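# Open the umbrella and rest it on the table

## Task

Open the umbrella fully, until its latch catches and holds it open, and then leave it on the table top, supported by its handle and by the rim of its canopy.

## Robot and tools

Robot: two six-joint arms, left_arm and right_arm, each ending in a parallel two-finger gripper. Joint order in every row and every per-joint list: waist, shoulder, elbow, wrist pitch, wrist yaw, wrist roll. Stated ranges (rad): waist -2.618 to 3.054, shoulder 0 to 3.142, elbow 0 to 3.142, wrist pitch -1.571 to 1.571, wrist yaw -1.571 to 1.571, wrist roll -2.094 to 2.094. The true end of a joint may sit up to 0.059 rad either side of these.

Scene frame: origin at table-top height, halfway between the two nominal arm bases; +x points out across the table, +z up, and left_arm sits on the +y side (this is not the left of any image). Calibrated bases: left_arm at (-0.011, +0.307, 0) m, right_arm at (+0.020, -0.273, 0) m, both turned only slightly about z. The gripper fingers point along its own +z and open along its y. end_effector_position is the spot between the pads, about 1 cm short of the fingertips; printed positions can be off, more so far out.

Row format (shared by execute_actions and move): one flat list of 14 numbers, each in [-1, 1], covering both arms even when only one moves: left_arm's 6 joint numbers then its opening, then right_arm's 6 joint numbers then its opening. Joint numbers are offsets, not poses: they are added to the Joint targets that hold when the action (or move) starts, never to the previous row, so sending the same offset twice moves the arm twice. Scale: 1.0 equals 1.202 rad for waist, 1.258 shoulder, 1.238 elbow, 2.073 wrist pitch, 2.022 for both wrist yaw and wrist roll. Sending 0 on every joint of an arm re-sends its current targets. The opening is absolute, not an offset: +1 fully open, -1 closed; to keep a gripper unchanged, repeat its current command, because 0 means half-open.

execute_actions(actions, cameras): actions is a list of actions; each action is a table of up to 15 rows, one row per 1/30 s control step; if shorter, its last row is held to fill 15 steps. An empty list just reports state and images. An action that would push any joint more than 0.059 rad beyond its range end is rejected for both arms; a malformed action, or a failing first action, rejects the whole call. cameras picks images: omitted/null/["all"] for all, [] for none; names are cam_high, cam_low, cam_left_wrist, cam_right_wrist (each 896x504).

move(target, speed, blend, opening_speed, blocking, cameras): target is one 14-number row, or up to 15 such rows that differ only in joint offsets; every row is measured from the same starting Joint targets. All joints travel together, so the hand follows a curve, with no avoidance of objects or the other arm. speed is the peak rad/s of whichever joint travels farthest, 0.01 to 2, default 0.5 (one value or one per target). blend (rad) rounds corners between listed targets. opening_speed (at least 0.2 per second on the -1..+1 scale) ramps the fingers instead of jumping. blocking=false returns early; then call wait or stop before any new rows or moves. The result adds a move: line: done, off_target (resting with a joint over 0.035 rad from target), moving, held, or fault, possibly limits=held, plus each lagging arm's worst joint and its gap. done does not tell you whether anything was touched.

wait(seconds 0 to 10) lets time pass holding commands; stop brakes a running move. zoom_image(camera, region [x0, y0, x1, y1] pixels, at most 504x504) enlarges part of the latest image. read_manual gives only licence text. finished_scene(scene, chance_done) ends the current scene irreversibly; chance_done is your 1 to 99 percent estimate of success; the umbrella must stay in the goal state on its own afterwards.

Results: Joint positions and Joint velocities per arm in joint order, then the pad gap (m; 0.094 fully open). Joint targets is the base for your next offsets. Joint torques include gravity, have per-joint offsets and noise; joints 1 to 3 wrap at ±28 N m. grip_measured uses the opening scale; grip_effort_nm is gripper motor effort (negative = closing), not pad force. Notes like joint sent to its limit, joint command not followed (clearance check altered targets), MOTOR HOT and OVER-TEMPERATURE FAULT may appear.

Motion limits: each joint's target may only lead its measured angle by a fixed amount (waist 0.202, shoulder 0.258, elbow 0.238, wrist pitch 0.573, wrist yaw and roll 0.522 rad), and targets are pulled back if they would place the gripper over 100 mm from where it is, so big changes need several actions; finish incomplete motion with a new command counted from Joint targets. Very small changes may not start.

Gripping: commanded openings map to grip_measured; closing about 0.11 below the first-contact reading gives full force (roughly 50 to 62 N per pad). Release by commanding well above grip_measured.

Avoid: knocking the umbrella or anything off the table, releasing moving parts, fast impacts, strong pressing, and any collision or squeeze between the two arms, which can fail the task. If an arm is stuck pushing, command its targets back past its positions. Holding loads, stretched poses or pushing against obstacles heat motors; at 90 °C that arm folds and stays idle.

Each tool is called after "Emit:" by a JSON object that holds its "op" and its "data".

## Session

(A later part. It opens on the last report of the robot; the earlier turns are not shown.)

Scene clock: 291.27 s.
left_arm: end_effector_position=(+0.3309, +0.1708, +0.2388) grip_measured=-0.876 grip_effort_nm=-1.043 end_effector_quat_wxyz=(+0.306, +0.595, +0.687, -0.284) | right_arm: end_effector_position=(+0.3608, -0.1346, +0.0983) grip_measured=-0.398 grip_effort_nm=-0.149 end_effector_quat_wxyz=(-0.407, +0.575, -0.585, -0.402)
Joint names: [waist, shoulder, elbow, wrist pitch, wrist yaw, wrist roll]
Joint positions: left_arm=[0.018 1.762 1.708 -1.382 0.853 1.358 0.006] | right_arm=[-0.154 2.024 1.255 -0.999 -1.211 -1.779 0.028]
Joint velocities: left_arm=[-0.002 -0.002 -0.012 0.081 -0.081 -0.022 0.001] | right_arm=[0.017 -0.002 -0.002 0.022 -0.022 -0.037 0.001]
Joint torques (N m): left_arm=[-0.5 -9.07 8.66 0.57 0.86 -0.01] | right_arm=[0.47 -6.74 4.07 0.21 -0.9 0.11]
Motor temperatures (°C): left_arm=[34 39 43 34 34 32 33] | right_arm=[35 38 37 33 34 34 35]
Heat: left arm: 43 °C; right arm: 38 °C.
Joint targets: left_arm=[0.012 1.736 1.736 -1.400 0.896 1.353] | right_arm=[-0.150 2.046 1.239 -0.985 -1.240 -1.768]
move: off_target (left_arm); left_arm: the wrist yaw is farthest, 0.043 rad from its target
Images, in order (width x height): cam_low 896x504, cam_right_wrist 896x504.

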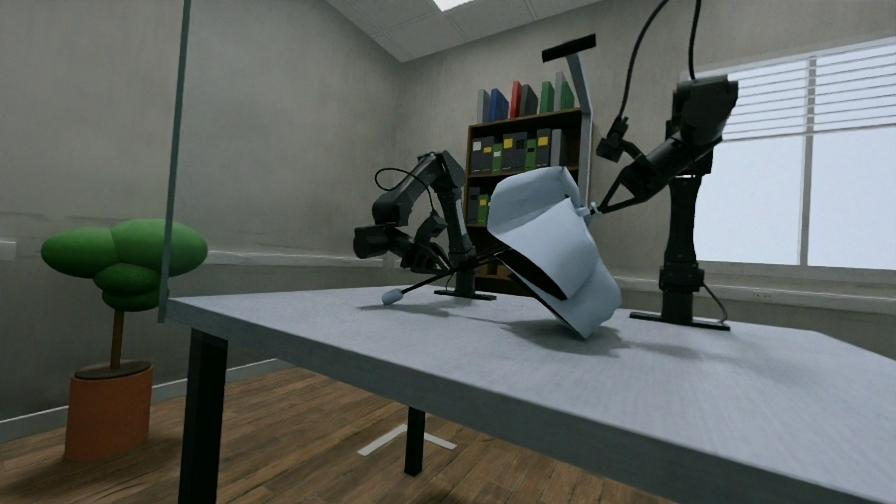

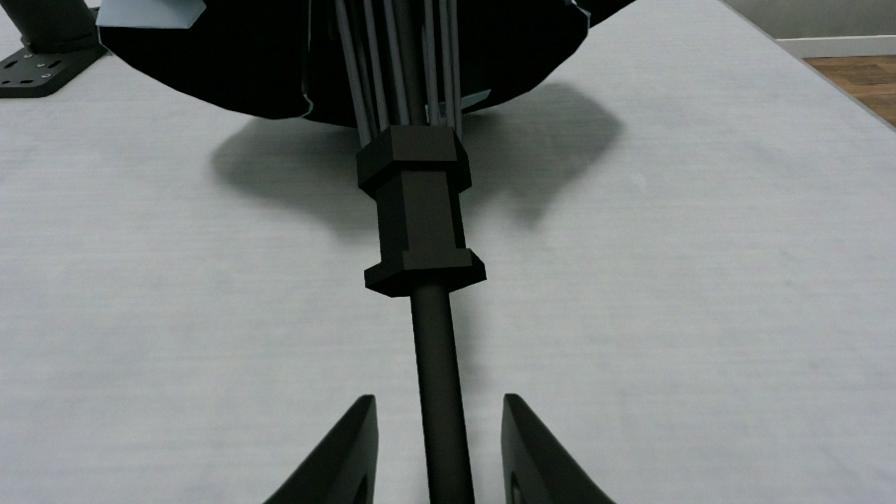

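Emit:
{"op": "zoom_image", "data": {"camera": "cam_low", "region": [370, 220, 530, 320]}}

Emit:
{"op": "execute_actions", "data": {"actions": [], "cameras": ["cam_high"]}}

Emit:
{"op": "zoom_image", "data": {"camera": "cam_high", "region": [340, 190, 480, 290]}}

Scaled by 3.150 from the camera's 896x504 image, which has a finer 1280x720 frame.

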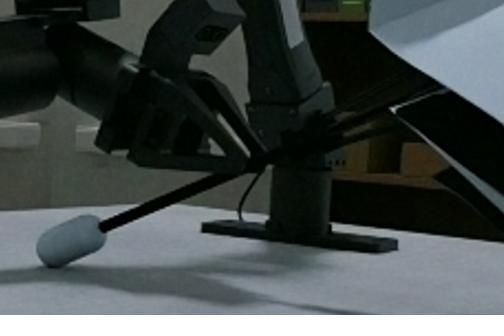

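Scene clock: 318.07 s.
left_arm: end_effector_position=(+0.3309, +0.1708, +0.2388) grip_measured=-0.876 grip_effort_nm=-1.028 end_effector_quat_wxyz=(+0.306, +0.595, +0.687, -0.284) | right_arm: end_effector_position=(+0.3609, -0.1346, +0.0983) grip_measured=-0.398 grip_effort_nm=-0.149 end_effector_quat_wxyz=(-0.407, +0.575, -0.584, -0.402)
Joint names: [waist, shoulder, elbow, wrist pitch, wrist yaw, wrist roll]
Joint positions: left_arm=[0.018 1.762 1.708 -1.382 0.853 1.358 0.006] | right_arm=[-0.154 2.024 1.255 -0.998 -1.211 -1.779 0.028]
Joint velocities: left_arm=[-0.002 0.002 0.007 0.007 -0.007 0.007 0] | right_arm=[-0.002 -0.002 -0.007 0.081 -0.007 0.007 0]
Joint torques (N m): left_arm=[-0.47 -9.07 8.68 0.58 0.86 -0.01] | right_arm=[0.44 -6.69 4.11 0.21 -0.89 0.13]
Motor temperatures (°C): left_arm=[34 39 43 34 34 31 33] | right_arm=[35 38 36 32 34 34 35]
Heat: left arm: 43 °C; right arm: 38 °C.
Joint targets: left_arm=[0.012 1.736 1.736 -1.400 0.896 1.353] | right_arm=[-0.150 2.046 1.239 -0.986 -1.240 -1.768]
Tool commands: left_gripper/opening=-0.93 right_gripper/opening=-0.4
Images, in order (width x height): cam_high 896x504.

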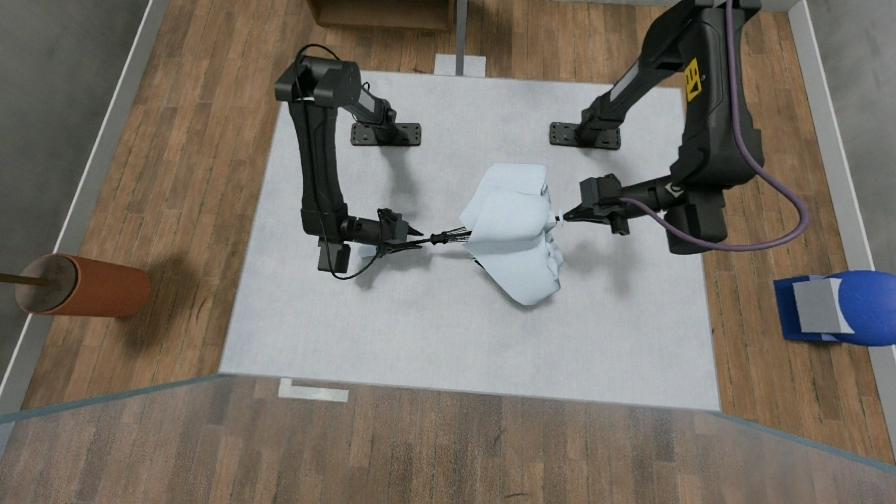

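Scaled by 3.600 from the camera's 896x504 image, which has a finer 1280x720 frame.

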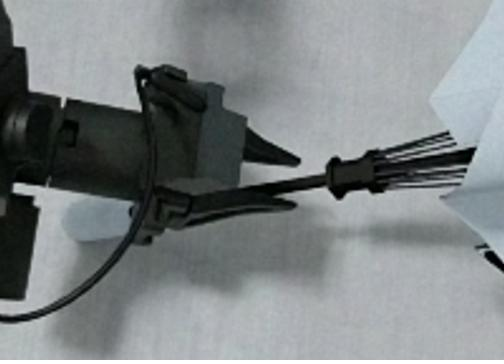

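Emit:
{"op": "move", "data": {"target": [0, 0, 0, 0, 0, 0, -0.93, 0.0154, 0.0235, -0.0089, 0.0219, 0, 0, -0.66], "speed": 0.1, "opening_speed": 0.4, "cameras": ["cam_low", "cam_right_wrist"]}}

Emit:
{"op": "zoom_image", "data": {"camera": "cam_low", "region": [370, 220, 530, 320]}}

Scene clock: 335.67 s.
left_arm: end_effector_position=(+0.3307, +0.1709, +0.2387) grip_measured=-0.876 grip_effort_nm=-1.033 end_effector_quat_wxyz=(+0.305, +0.594, +0.688, -0.284) | right_arm: end_effector_position=(+0.3610, -0.1288, +0.0867) grip_measured=-0.658 grip_effort_nm=-0.144 end_effector_quat_wxyz=(-0.406, +0.582, -0.578, -0.403)
Joint names: [waist, shoulder, elbow, wrist pitch, wrist yaw, wrist roll]
Joint positions: left_arm=[0.018 1.762 1.708 -1.384 0.852 1.358 0.006] | right_arm=[-0.136 2.052 1.245 -0.953 -1.211 -1.779 0.016]
Joint velocities: left_arm=[-0.007 0.002 -0.002 0.051 -0.022 -0.066 0] | right_arm=[0.027 0.002 -0.032 -0.051 0.095 -0.022 0.001]
Joint torques (N m): left_arm=[-0.49 -9.06 8.68 0.58 0.86 -0.01] | right_arm=[0.58 -6.69 3.92 0.24 -0.9 0.12]
Motor temperatures (°C): left_arm=[34 40 43 34 34 31 33] | right_arm=[35 38 36 32 34 34 34]
Heat: left arm: 43 °C; right arm: 38 °C.
Joint targets: left_arm=[0.012 1.736 1.736 -1.400 0.897 1.354] | right_arm=[-0.131 2.075 1.228 -0.940 -1.239 -1.768]
move: off_target (left_arm); left_arm: the wrist yaw is farthest, 0.044 rad from its target
Images, in order (width x height): cam_low 896x504, cam_right_wrist 896x504.

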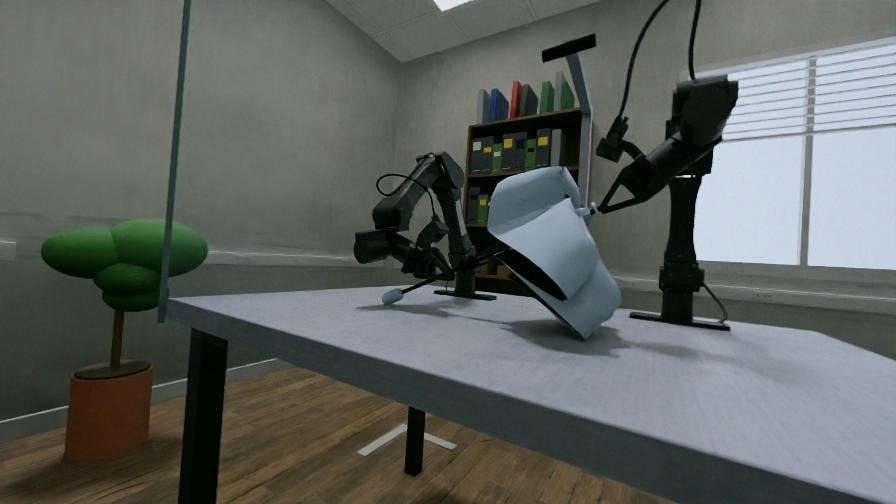

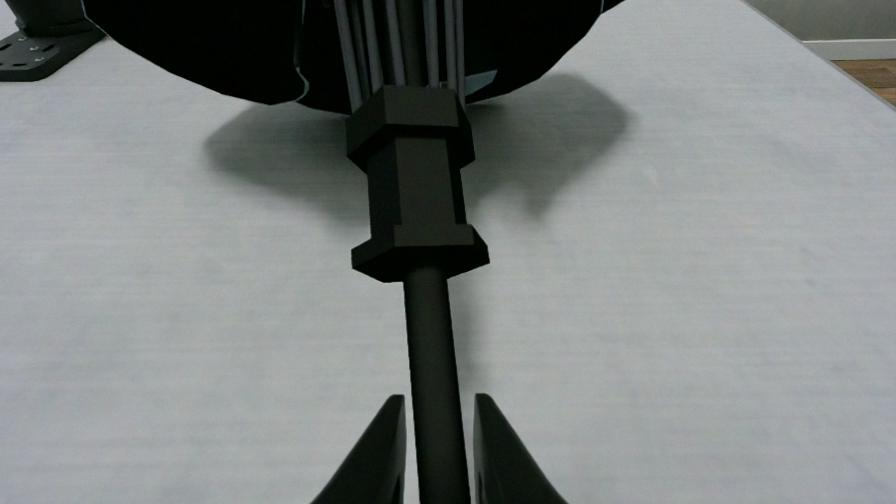

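Scaled by 3.150 from the camera's 896x504 image, which has a finer 1280x720 frame.

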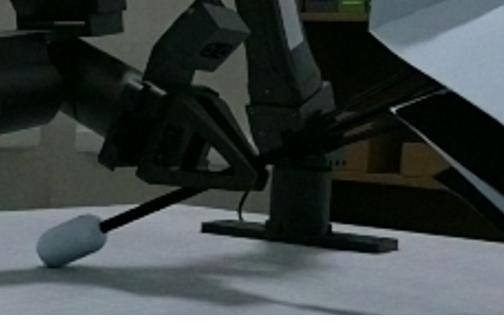

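Emit:
{"op": "move", "data": {"target": [0, 0, 0, 0, 0, 0, -0.93, 0.0867, -0.1269, -0.069, 0.121, 0, 0.1508, -0.66], "speed": 0.15, "cameras": ["cam_low", "cam_right_wrist", "cam_left_wrist"]}}

Scene clock: 344.03 s.
left_arm: end_effector_position=(+0.3296, +0.1713, +0.2381) grip_measured=-0.876 grip_effort_nm=-1.033 end_effector_quat_wxyz=(+0.302, +0.594, +0.689, -0.285) | right_arm: end_effector_position=(+0.3581, -0.0975, +0.0934) grip_measured=-0.658 grip_effort_nm=-0.144 end_effector_quat_wxyz=(+0.393, -0.579, +0.591, +0.401)
Joint names: [waist, shoulder, elbow, wrist pitch, wrist yaw, wrist roll]
Joint positions: left_arm=[0.018 1.762 1.708 -1.39 0.849 1.358 0.006] | right_arm=[-0.04 1.958 1.158 -0.704 -1.192 -1.477 0.016]
Joint velocities: left_arm=[-0.007 -0.012 -0.002 -0.051 0.022 0.051 -0.001] | right_arm=[0.007 -0.012 -0.017 0.007 0.007 0.022 0.001]
Joint torques (N m): left_arm=[-0.49 -9.06 8.68 0.64 0.89 0] | right_arm=[1.26 -11.37 4.42 0.6 -1.12 0.15]
Motor temperatures (°C): left_arm=[34 40 43 33 34 31 33] | right_arm=[35 38 36 32 34 34 34]
Heat: left arm: 43 °C; right arm: 38 °C.
Joint targets: left_arm=[0.012 1.736 1.736 -1.399 0.896 1.354] | right_arm=[-0.027 1.916 1.143 -0.689 -1.240 -1.463]
move: off_target (left_arm, right_arm); left_arm: the wrist yaw is farthest, 0.048 rad from its target; right_arm: the wrist yaw is farthest, 0.047 rad from its target
Images, in order (width x height): cam_low 896x504, cam_left_wrist 896x504, cam_right_wrist 896x504.

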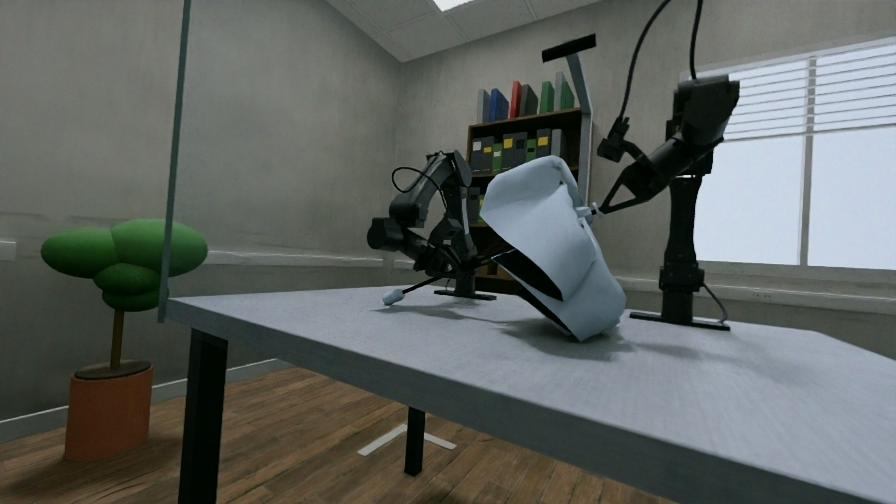

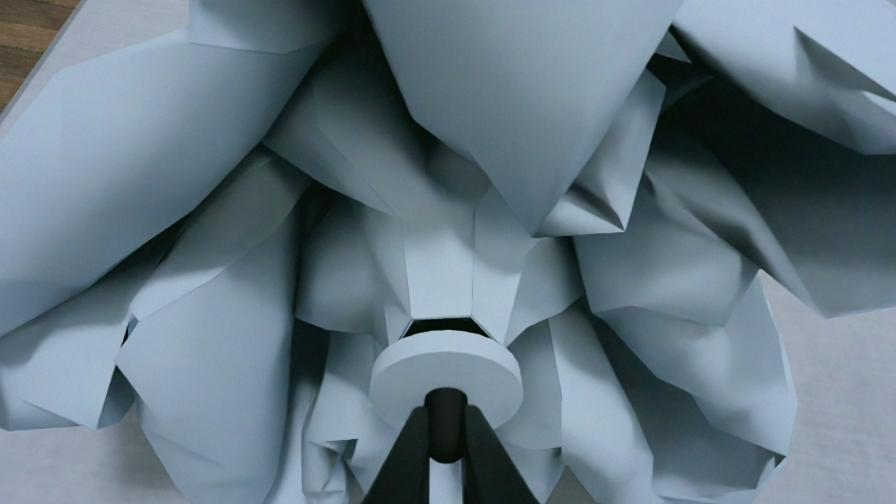

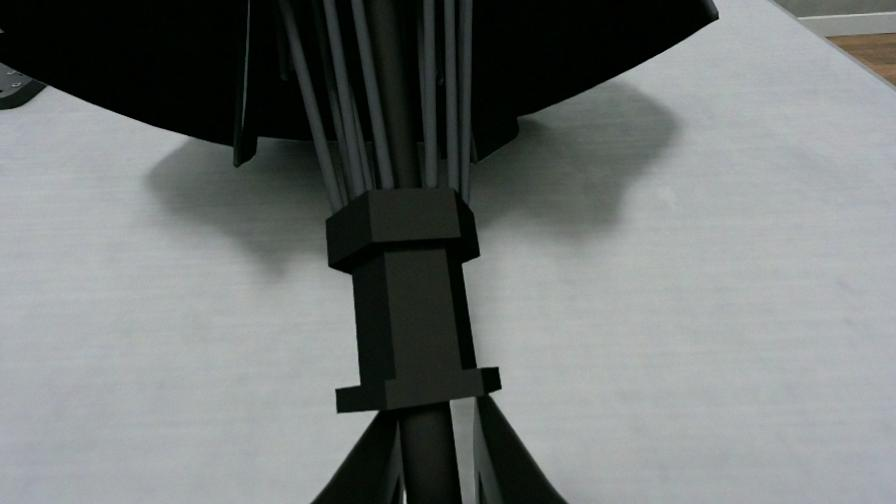

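Emit:
{"op": "move", "data": {"target": [0, 0, 0, 0, 0, 0, -0.93, 0.0477, -0.055, -0.0255, 0.0589, -0.002, 0.0725, -0.66], "speed": 0.12, "cameras": ["cam_low", "cam_right_wrist", "cam_left_wrist"]}}

Scene clock: 352.20 s.
left_arm: end_effector_position=(+0.3301, +0.1730, +0.2427) grip_measured=-0.876 grip_effort_nm=-1.043 end_effector_quat_wxyz=(+0.307, +0.596, +0.688, -0.277) | right_arm: end_effector_position=(+0.3589, -0.0846, +0.1009) grip_measured=-0.658 grip_effort_nm=-0.144 end_effector_quat_wxyz=(+0.392, -0.584, +0.598, +0.385)
Joint names: [waist, shoulder, elbow, wrist pitch, wrist yaw, wrist roll]
Joint positions: left_arm=[0.022 1.752 1.717 -1.39 0.843 1.358 0.006] | right_arm=[0.005 1.897 1.122 -0.586 -1.153 -1.338 0.016]
Joint velocities: left_arm=[0.002 0.002 0.007 0.007 -0.022 -0.022 -0.001] | right_arm=[0.002 -0.002 -0.002 0.095 -0.037 -0.037 -0.002]
Joint torques (N m): left_arm=[-0.72 -8.27 7.92 0.68 0.94 -0.01] | right_arm=[2.56 -11.75 5.01 0.86 -1.58 0.22]
Motor temperatures (°C): left_arm=[34 39 43 33 34 31 33] | right_arm=[35 40 36 32 35 34 34]
Heat: left arm: 43 °C; right arm: 40 °C.
Joint targets: left_arm=[0.013 1.736 1.736 -1.400 0.896 1.354] | right_arm=[0.031 1.846 1.111 -0.567 -1.244 -1.317]
move: off_target (left_arm, right_arm); left_arm: the wrist yaw is farthest, 0.053 rad from its target; right_arm: the wrist yaw is farthest, 0.091 rad from its target
Images, in order (width x height): cam_low 896x504, cam_left_wrist 896x504, cam_right_wrist 896x504.

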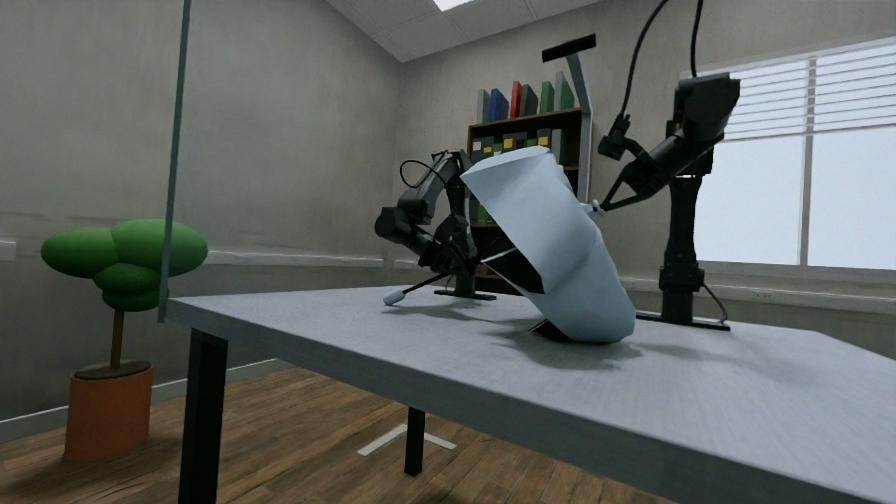

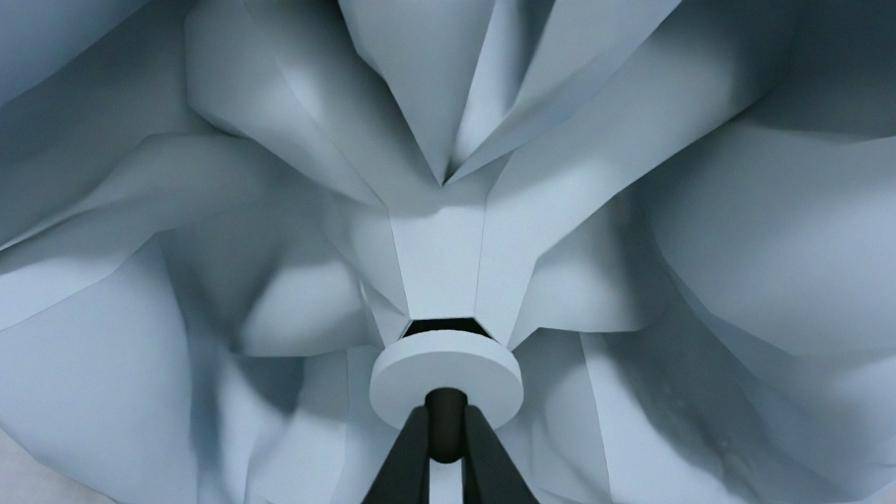

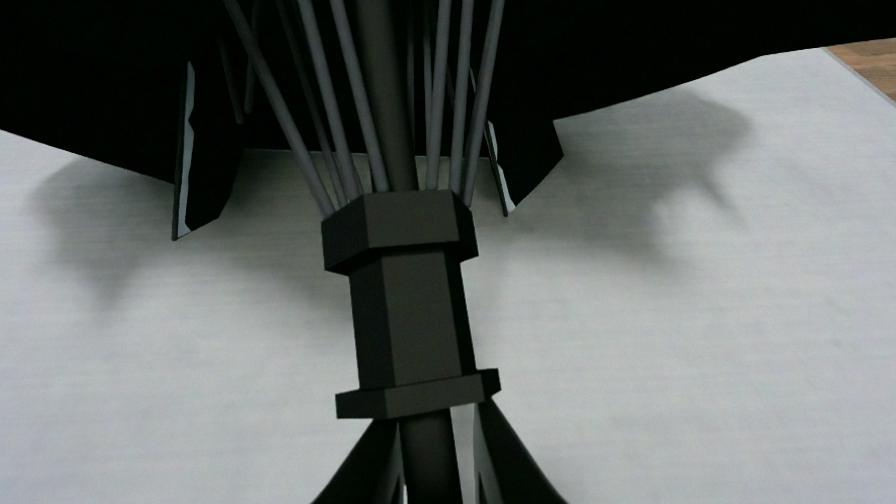

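Emit:
{"op": "move", "data": {"target": [0, 0, 0, 0, 0, 0, -0.93, 0.0637, -0.0453, -0.0226, 0.0622, -0.0326, 0.0776, -0.66], "speed": 0.12, "cameras": ["cam_low", "cam_high", "cam_right_wrist", "cam_left_wrist"]}}

Scene clock: 358.53 s.
left_arm: end_effector_position=(+0.3319, +0.1813, +0.2506) grip_measured=-0.876 grip_effort_nm=-1.038 end_effector_quat_wxyz=(+0.316, +0.596, +0.692, -0.259) | right_arm: end_effector_position=(+0.3579, -0.0700, +0.1068) grip_measured=-0.658 grip_effort_nm=-0.149 end_effector_quat_wxyz=(+0.388, -0.577, +0.609, +0.382)
Joint names: [waist, shoulder, elbow, wrist pitch, wrist yaw, wrist roll]
Joint positions: left_arm=[0.041 1.734 1.731 -1.393 0.828 1.36 0.006] | right_arm=[0.052 1.853 1.087 -0.475 -1.127 -1.189 0.016]
Joint velocities: left_arm=[-0.007 0.002 -0.007 -0.037 -0.022 0.007 -0.001] | right_arm=[-0.007 -0.007 -0.002 0.066 -0.037 -0.007 0]
Joint torques (N m): left_arm=[-2.41 -6.69 6.69 0.77 1.1 -0.03] | right_arm=[5.52 -12.75 5.78 1.16 -2.58 0.3]
Motor temperatures (°C): left_arm=[34 40 42 33 34 31 33] | right_arm=[35 40 36 33 35 34 34]
Heat: left arm: 42 °C; right arm: 40 °C.
Joint targets: left_arm=[0.013 1.736 1.735 -1.399 0.896 1.353] | right_arm=[0.107 1.789 1.083 -0.438 -1.309 -1.160]
move: off_target (left_arm, right_arm); left_arm: the wrist yaw is farthest, 0.068 rad from its target; right_arm: the wrist yaw is farthest, 0.183 rad from its target

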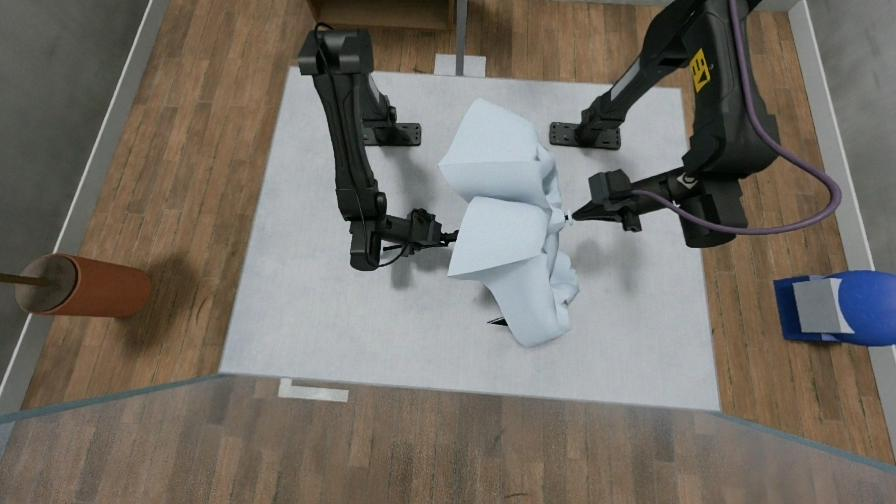

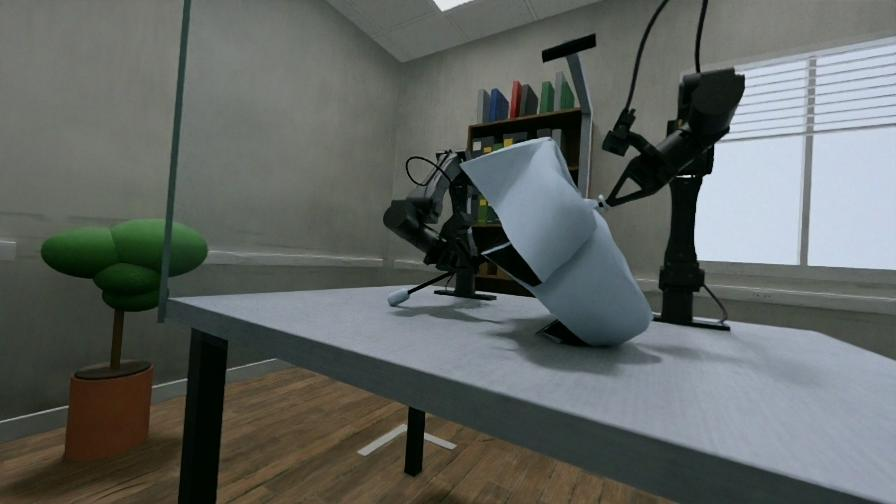

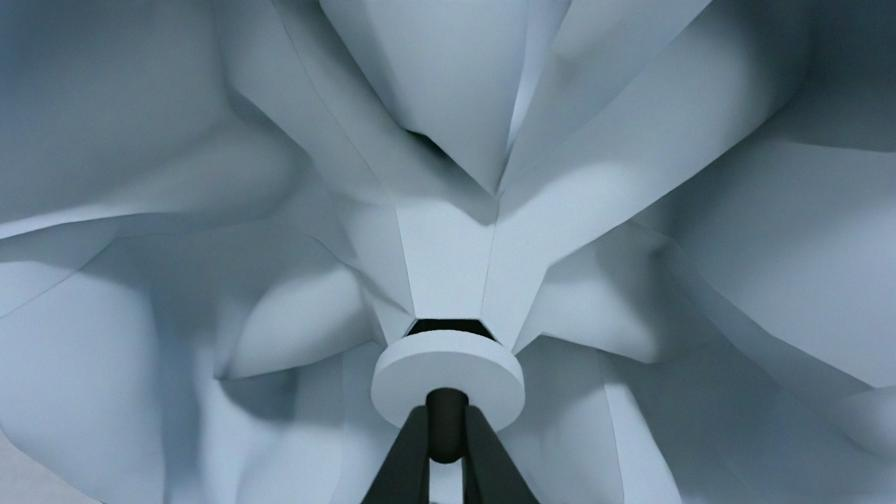

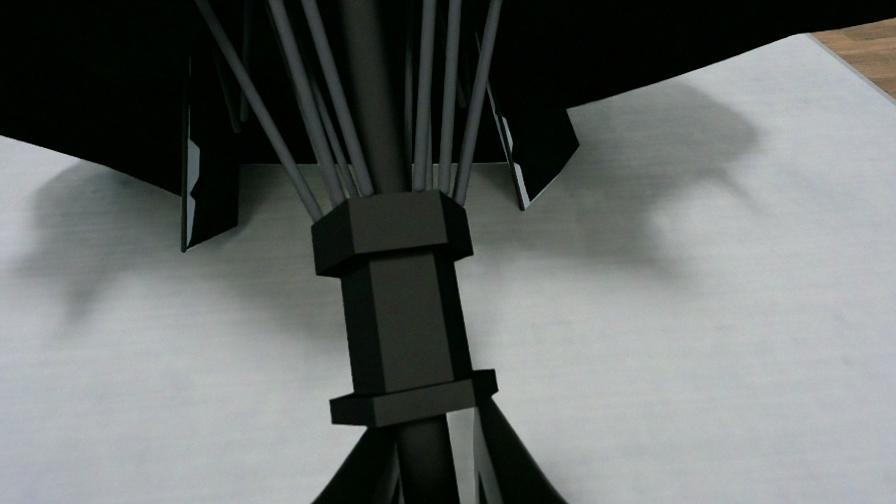

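Emit:
{"op": "zoom_image", "data": {"camera": "cam_low", "region": [380, 120, 720, 380]}}

Emit:
{"op": "zoom_image", "data": {"camera": "cam_right_wrist", "region": [20, 0, 800, 504]}}

Scaled by 1.482 from the camera's 896x504 image, which has a finer 1280x720 frame.

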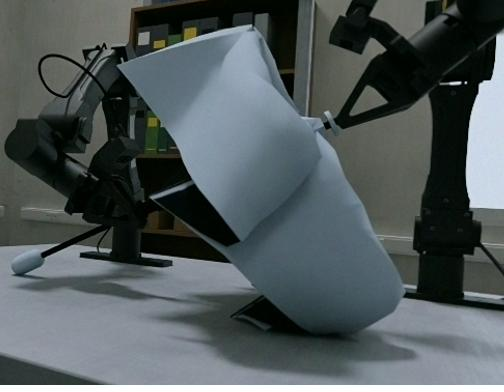

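Region (20, 0, 800, 504) is 780x504 pixels. A region can be at most 504 by 504 pixels.

Emit:
{"op": "zoom_image", "data": {"camera": "cam_right_wrist", "region": [250, 150, 600, 504]}}

Scaled by 1.424 from the camera's 896x504 image, which has a finer 1280x720 frame.

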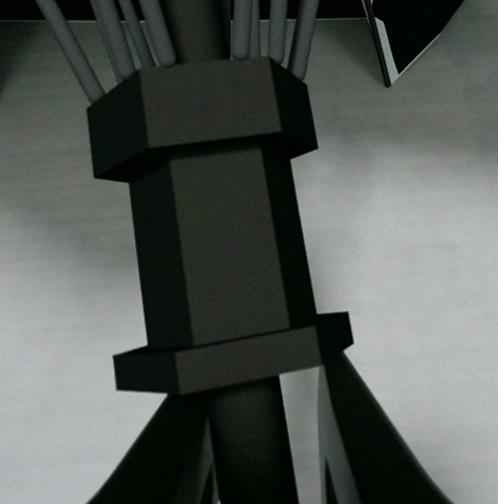

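Emit:
{"op": "move", "data": {"target": [[0, 0, 0, 0, 0, 0, -0.93, -0.0765, 0.1121, 0.0339, -0.0555, 0.0341, -0.0861, -0.66], [-0.0275, -0.0127, 0.1373, -0.0246, 0.0564, -0.0569, -0.93, -0.1223, 0.0763, 0.0945, -0.1587, -0.0054, -0.1538, -0.66]], "speed": [0.2, 0.15], "cameras": ["cam_low", "cam_high", "cam_right_wrist", "cam_left_wrist"]}}

Scene clock: 392.30 s.
left_arm: end_effector_position=(+0.3260, +0.1491, +0.3049) grip_measured=-0.876 grip_effort_nm=-1.028 end_effector_quat_wxyz=(+0.354, +0.577, +0.669, -0.305) | right_arm: end_effector_position=(+0.3548, -0.0902, +0.1283) grip_measured=-0.658 grip_effort_nm=-0.139 end_effector_quat_wxyz=(-0.421, +0.563, -0.568, -0.429)
Joint names: [waist, shoulder, elbow, wrist pitch, wrist yaw, wrist roll]
Joint positions: left_arm=[-0.014 1.734 1.874 -1.443 0.948 1.245 0.006] | right_arm=[-0.035 1.907 1.171 -0.74 -1.288 -1.459 0.016]
Joint velocities: left_arm=[-0.002 0.002 -0.007 -0.022 -0.022 -0.11 0.001] | right_arm=[0.007 0.002 0.002 -0.081 -0.051 0.051 -0.001]
Joint torques (N m): left_arm=[-0.47 -7.8 8.79 0.91 1.06 -0.03] | right_arm=[-0.53 -9.55 8.49 0.29 -0.96 -0.09]
Motor temperatures (°C): left_arm=[34 38 41 34 35 31 34] | right_arm=[35 40 36 34 41 34 34]
Heat: left arm: 41 °C; right arm: 41 °C.
Joint targets: left_arm=[-0.020 1.720 1.905 -1.451 1.010 1.238] | right_arm=[-0.040 1.885 1.200 -0.767 -1.320 -1.471]
move: off_target (left_arm); left_arm: the wrist yaw is farthest, 0.062 rad from its target

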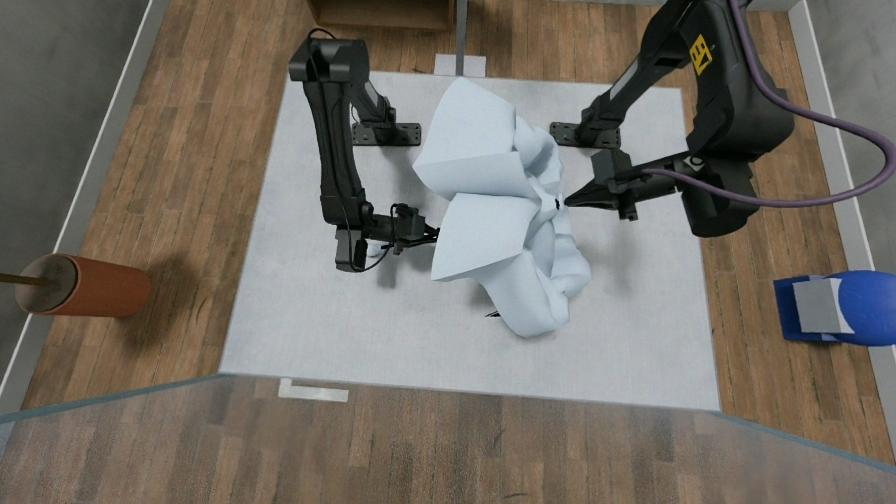

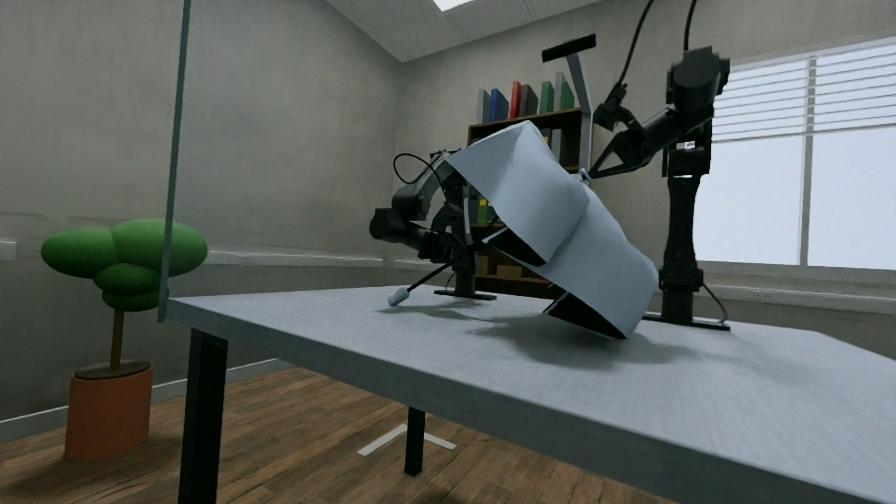

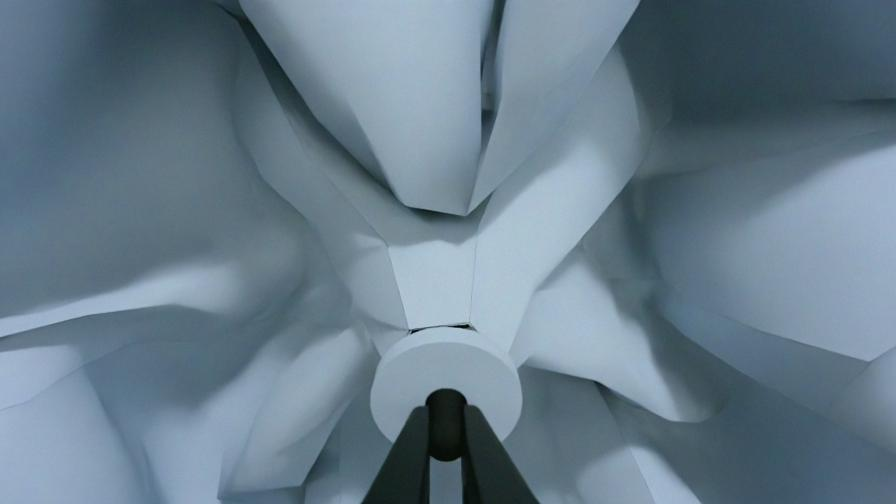

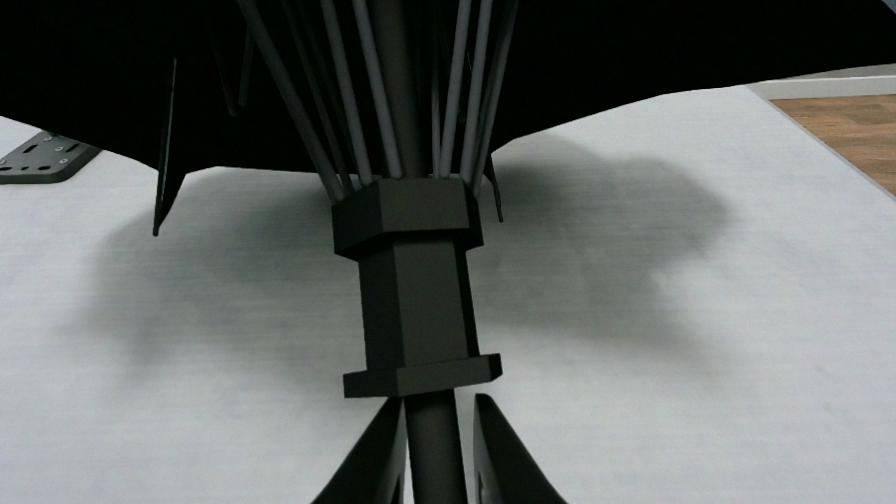

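Emit:
{"op": "execute_actions", "data": {"actions": []}}

Scene clock: 403.10 s.
left_arm: end_effector_position=(+0.3258, +0.1491, +0.3049) grip_measured=-0.876 grip_effort_nm=-1.033 end_effector_quat_wxyz=(+0.354, +0.577, +0.670, -0.306) | right_arm: end_effector_position=(+0.3547, -0.0902, +0.1284) grip_measured=-0.658 grip_effort_nm=-0.134 end_effector_quat_wxyz=(-0.421, +0.563, -0.568, -0.429)
Joint names: [waist, shoulder, elbow, wrist pitch, wrist yaw, wrist roll]
Joint positions: left_arm=[-0.014 1.734 1.874 -1.444 0.948 1.244 0.006] | right_arm=[-0.035 1.907 1.171 -0.741 -1.288 -1.46 0.016]
Joint velocities: left_arm=[-0.007 0.007 -0.012 0.095 -0.11 -0.022 0] | right_arm=[0.002 0.002 0.012 -0.022 0.022 -0.037 0]
Joint torques (N m): left_arm=[-0.49 -7.8 8.8 0.91 1.07 -0.03] | right_arm=[-0.55 -9.54 8.51 0.28 -0.95 -0.09]
Motor temperatures (°C): left_arm=[34 38 42 34 35 31 34] | right_arm=[35 40 36 33 39 34 34]
Heat: left arm: 42 °C; right arm: 40 °C.
Joint targets: left_arm=[-0.020 1.720 1.905 -1.451 1.010 1.238] | right_arm=[-0.040 1.885 1.200 -0.767 -1.320 -1.471]
Tool commands: left_gripper/opening=-0.93 right_gripper/opening=-0.66

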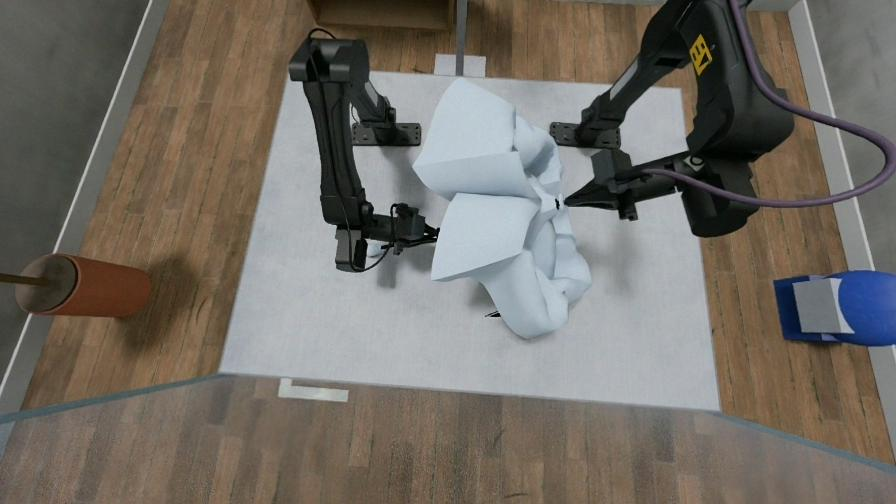

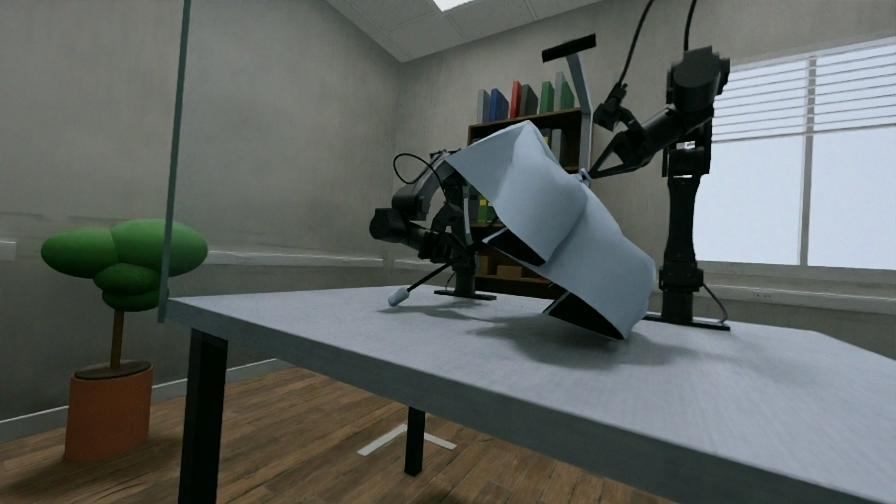

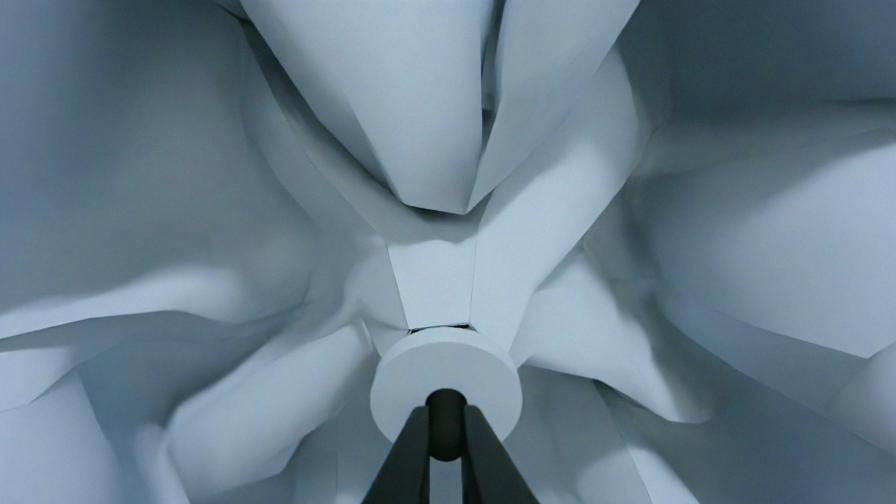

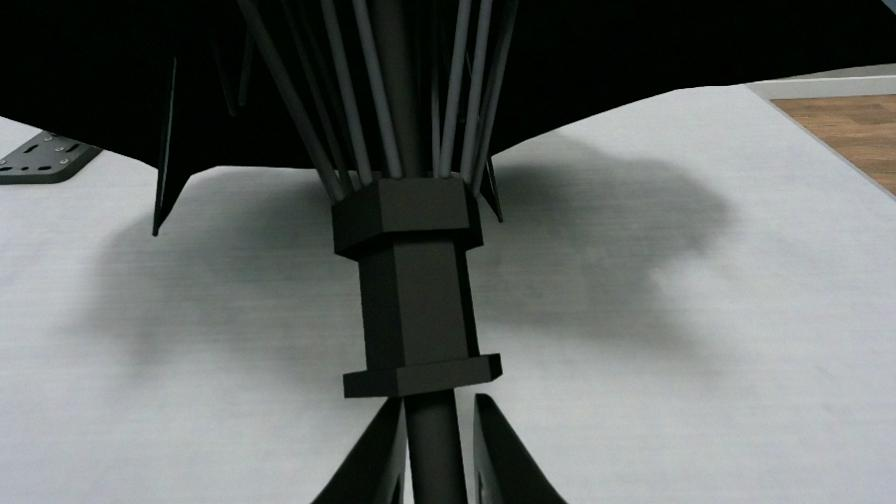

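Emit:
{"op": "move", "data": {"target": [0,0,0,0,0,0,-0.93,0.0957,-0.0858,-0.0808,0.1317,-0.0262,0.1380,-0.66], "speed": 0.18}}

Scene clock: 431.07 s.
left_arm: end_effector_position=(+0.3252, +0.1483, +0.3163) grip_measured=-0.876 grip_effort_nm=-1.033 end_effector_quat_wxyz=(+0.369, +0.577, +0.661, -0.307) | right_arm: end_effector_position=(+0.3511, -0.0648, +0.1422) grip_measured=-0.658 grip_effort_nm=-0.139 end_effector_quat_wxyz=(-0.421, +0.564, -0.566, -0.429)
Joint names: [waist, shoulder, elbow, wrist pitch, wrist yaw, wrist roll]
Joint positions: left_arm=[-0.009 1.726 1.894 -1.444 0.973 1.244 0.006] | right_arm=[0.042 1.828 1.111 -0.518 -1.273 -1.212 0.016]
Joint velocities: left_arm=[0.007 0.002 -0.002 -0.007 0.037 -0.022 -0.001] | right_arm=[0.007 0.002 -0.002 -0.022 -0.037 -0.037 0]
Joint torques (N m): left_arm=[-0.91 -7.05 7.15 0.96 0.83 -0.02] | right_arm=[3.3 -11.55 5.34 1.01 -1.72 0.19]
Motor temperatures (°C): left_arm=[34 39 43 34 35 31 34] | right_arm=[35 41 36 33 37 34 34]
Heat: left arm: 43 °C; right arm: 41 °C.
Joint targets: left_arm=[-0.020 1.720 1.906 -1.451 1.010 1.238] | right_arm=[0.075 1.777 1.100 -0.494 -1.373 -1.192]
move: off_target (left_arm, right_arm); left_arm: the wrist yaw is farthest, 0.037 rad from its target; right_arm: the wrist yaw is farthest, 0.100 rad from its target

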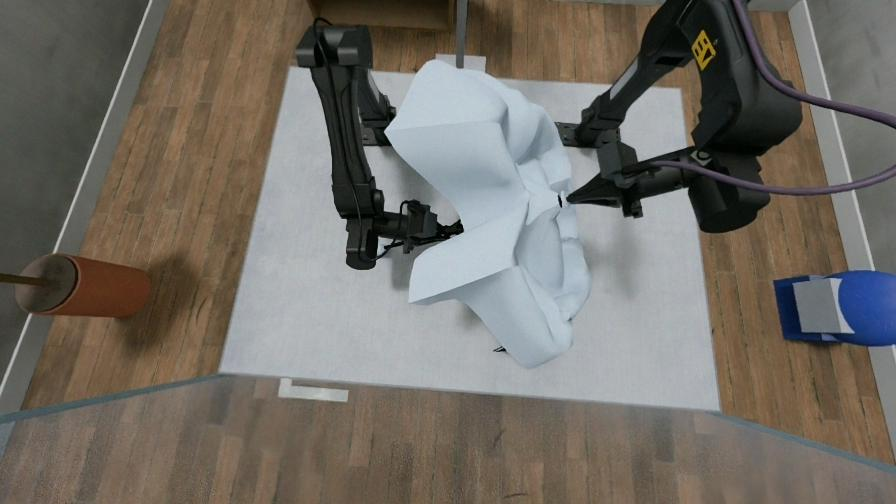

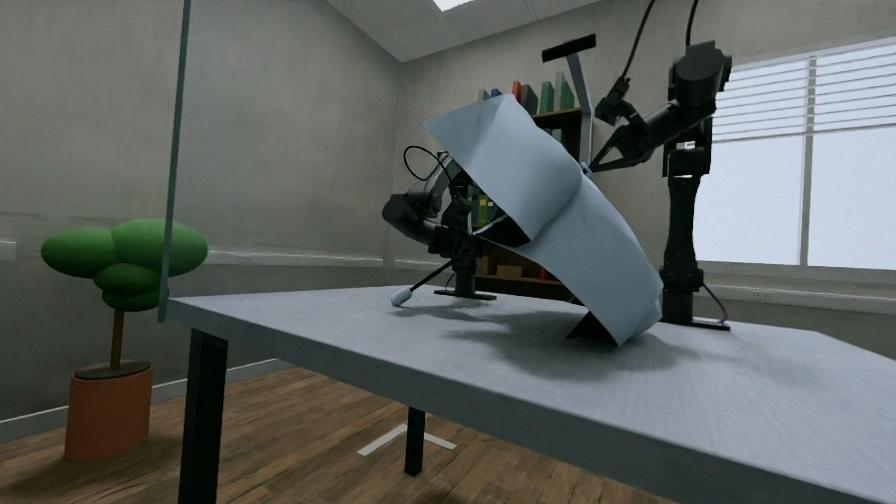

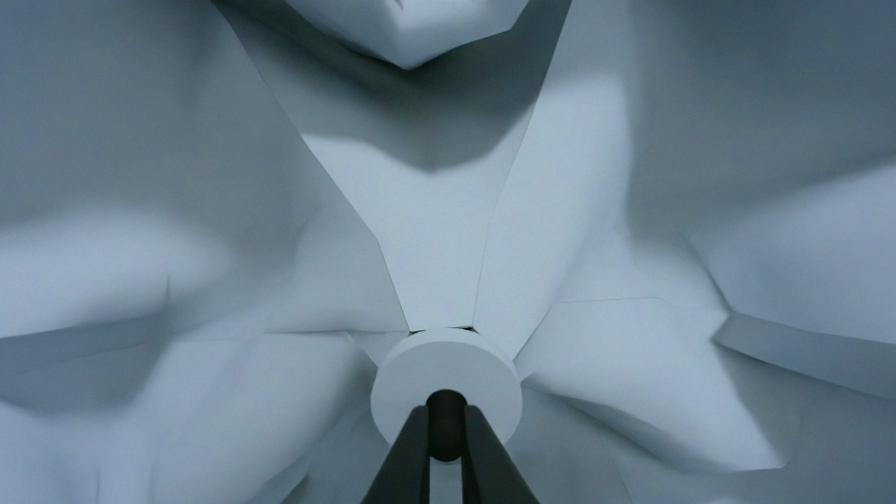

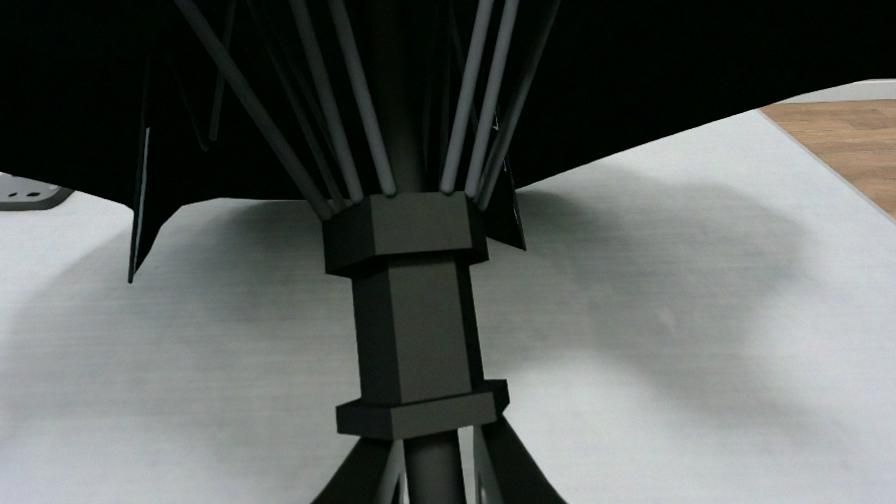

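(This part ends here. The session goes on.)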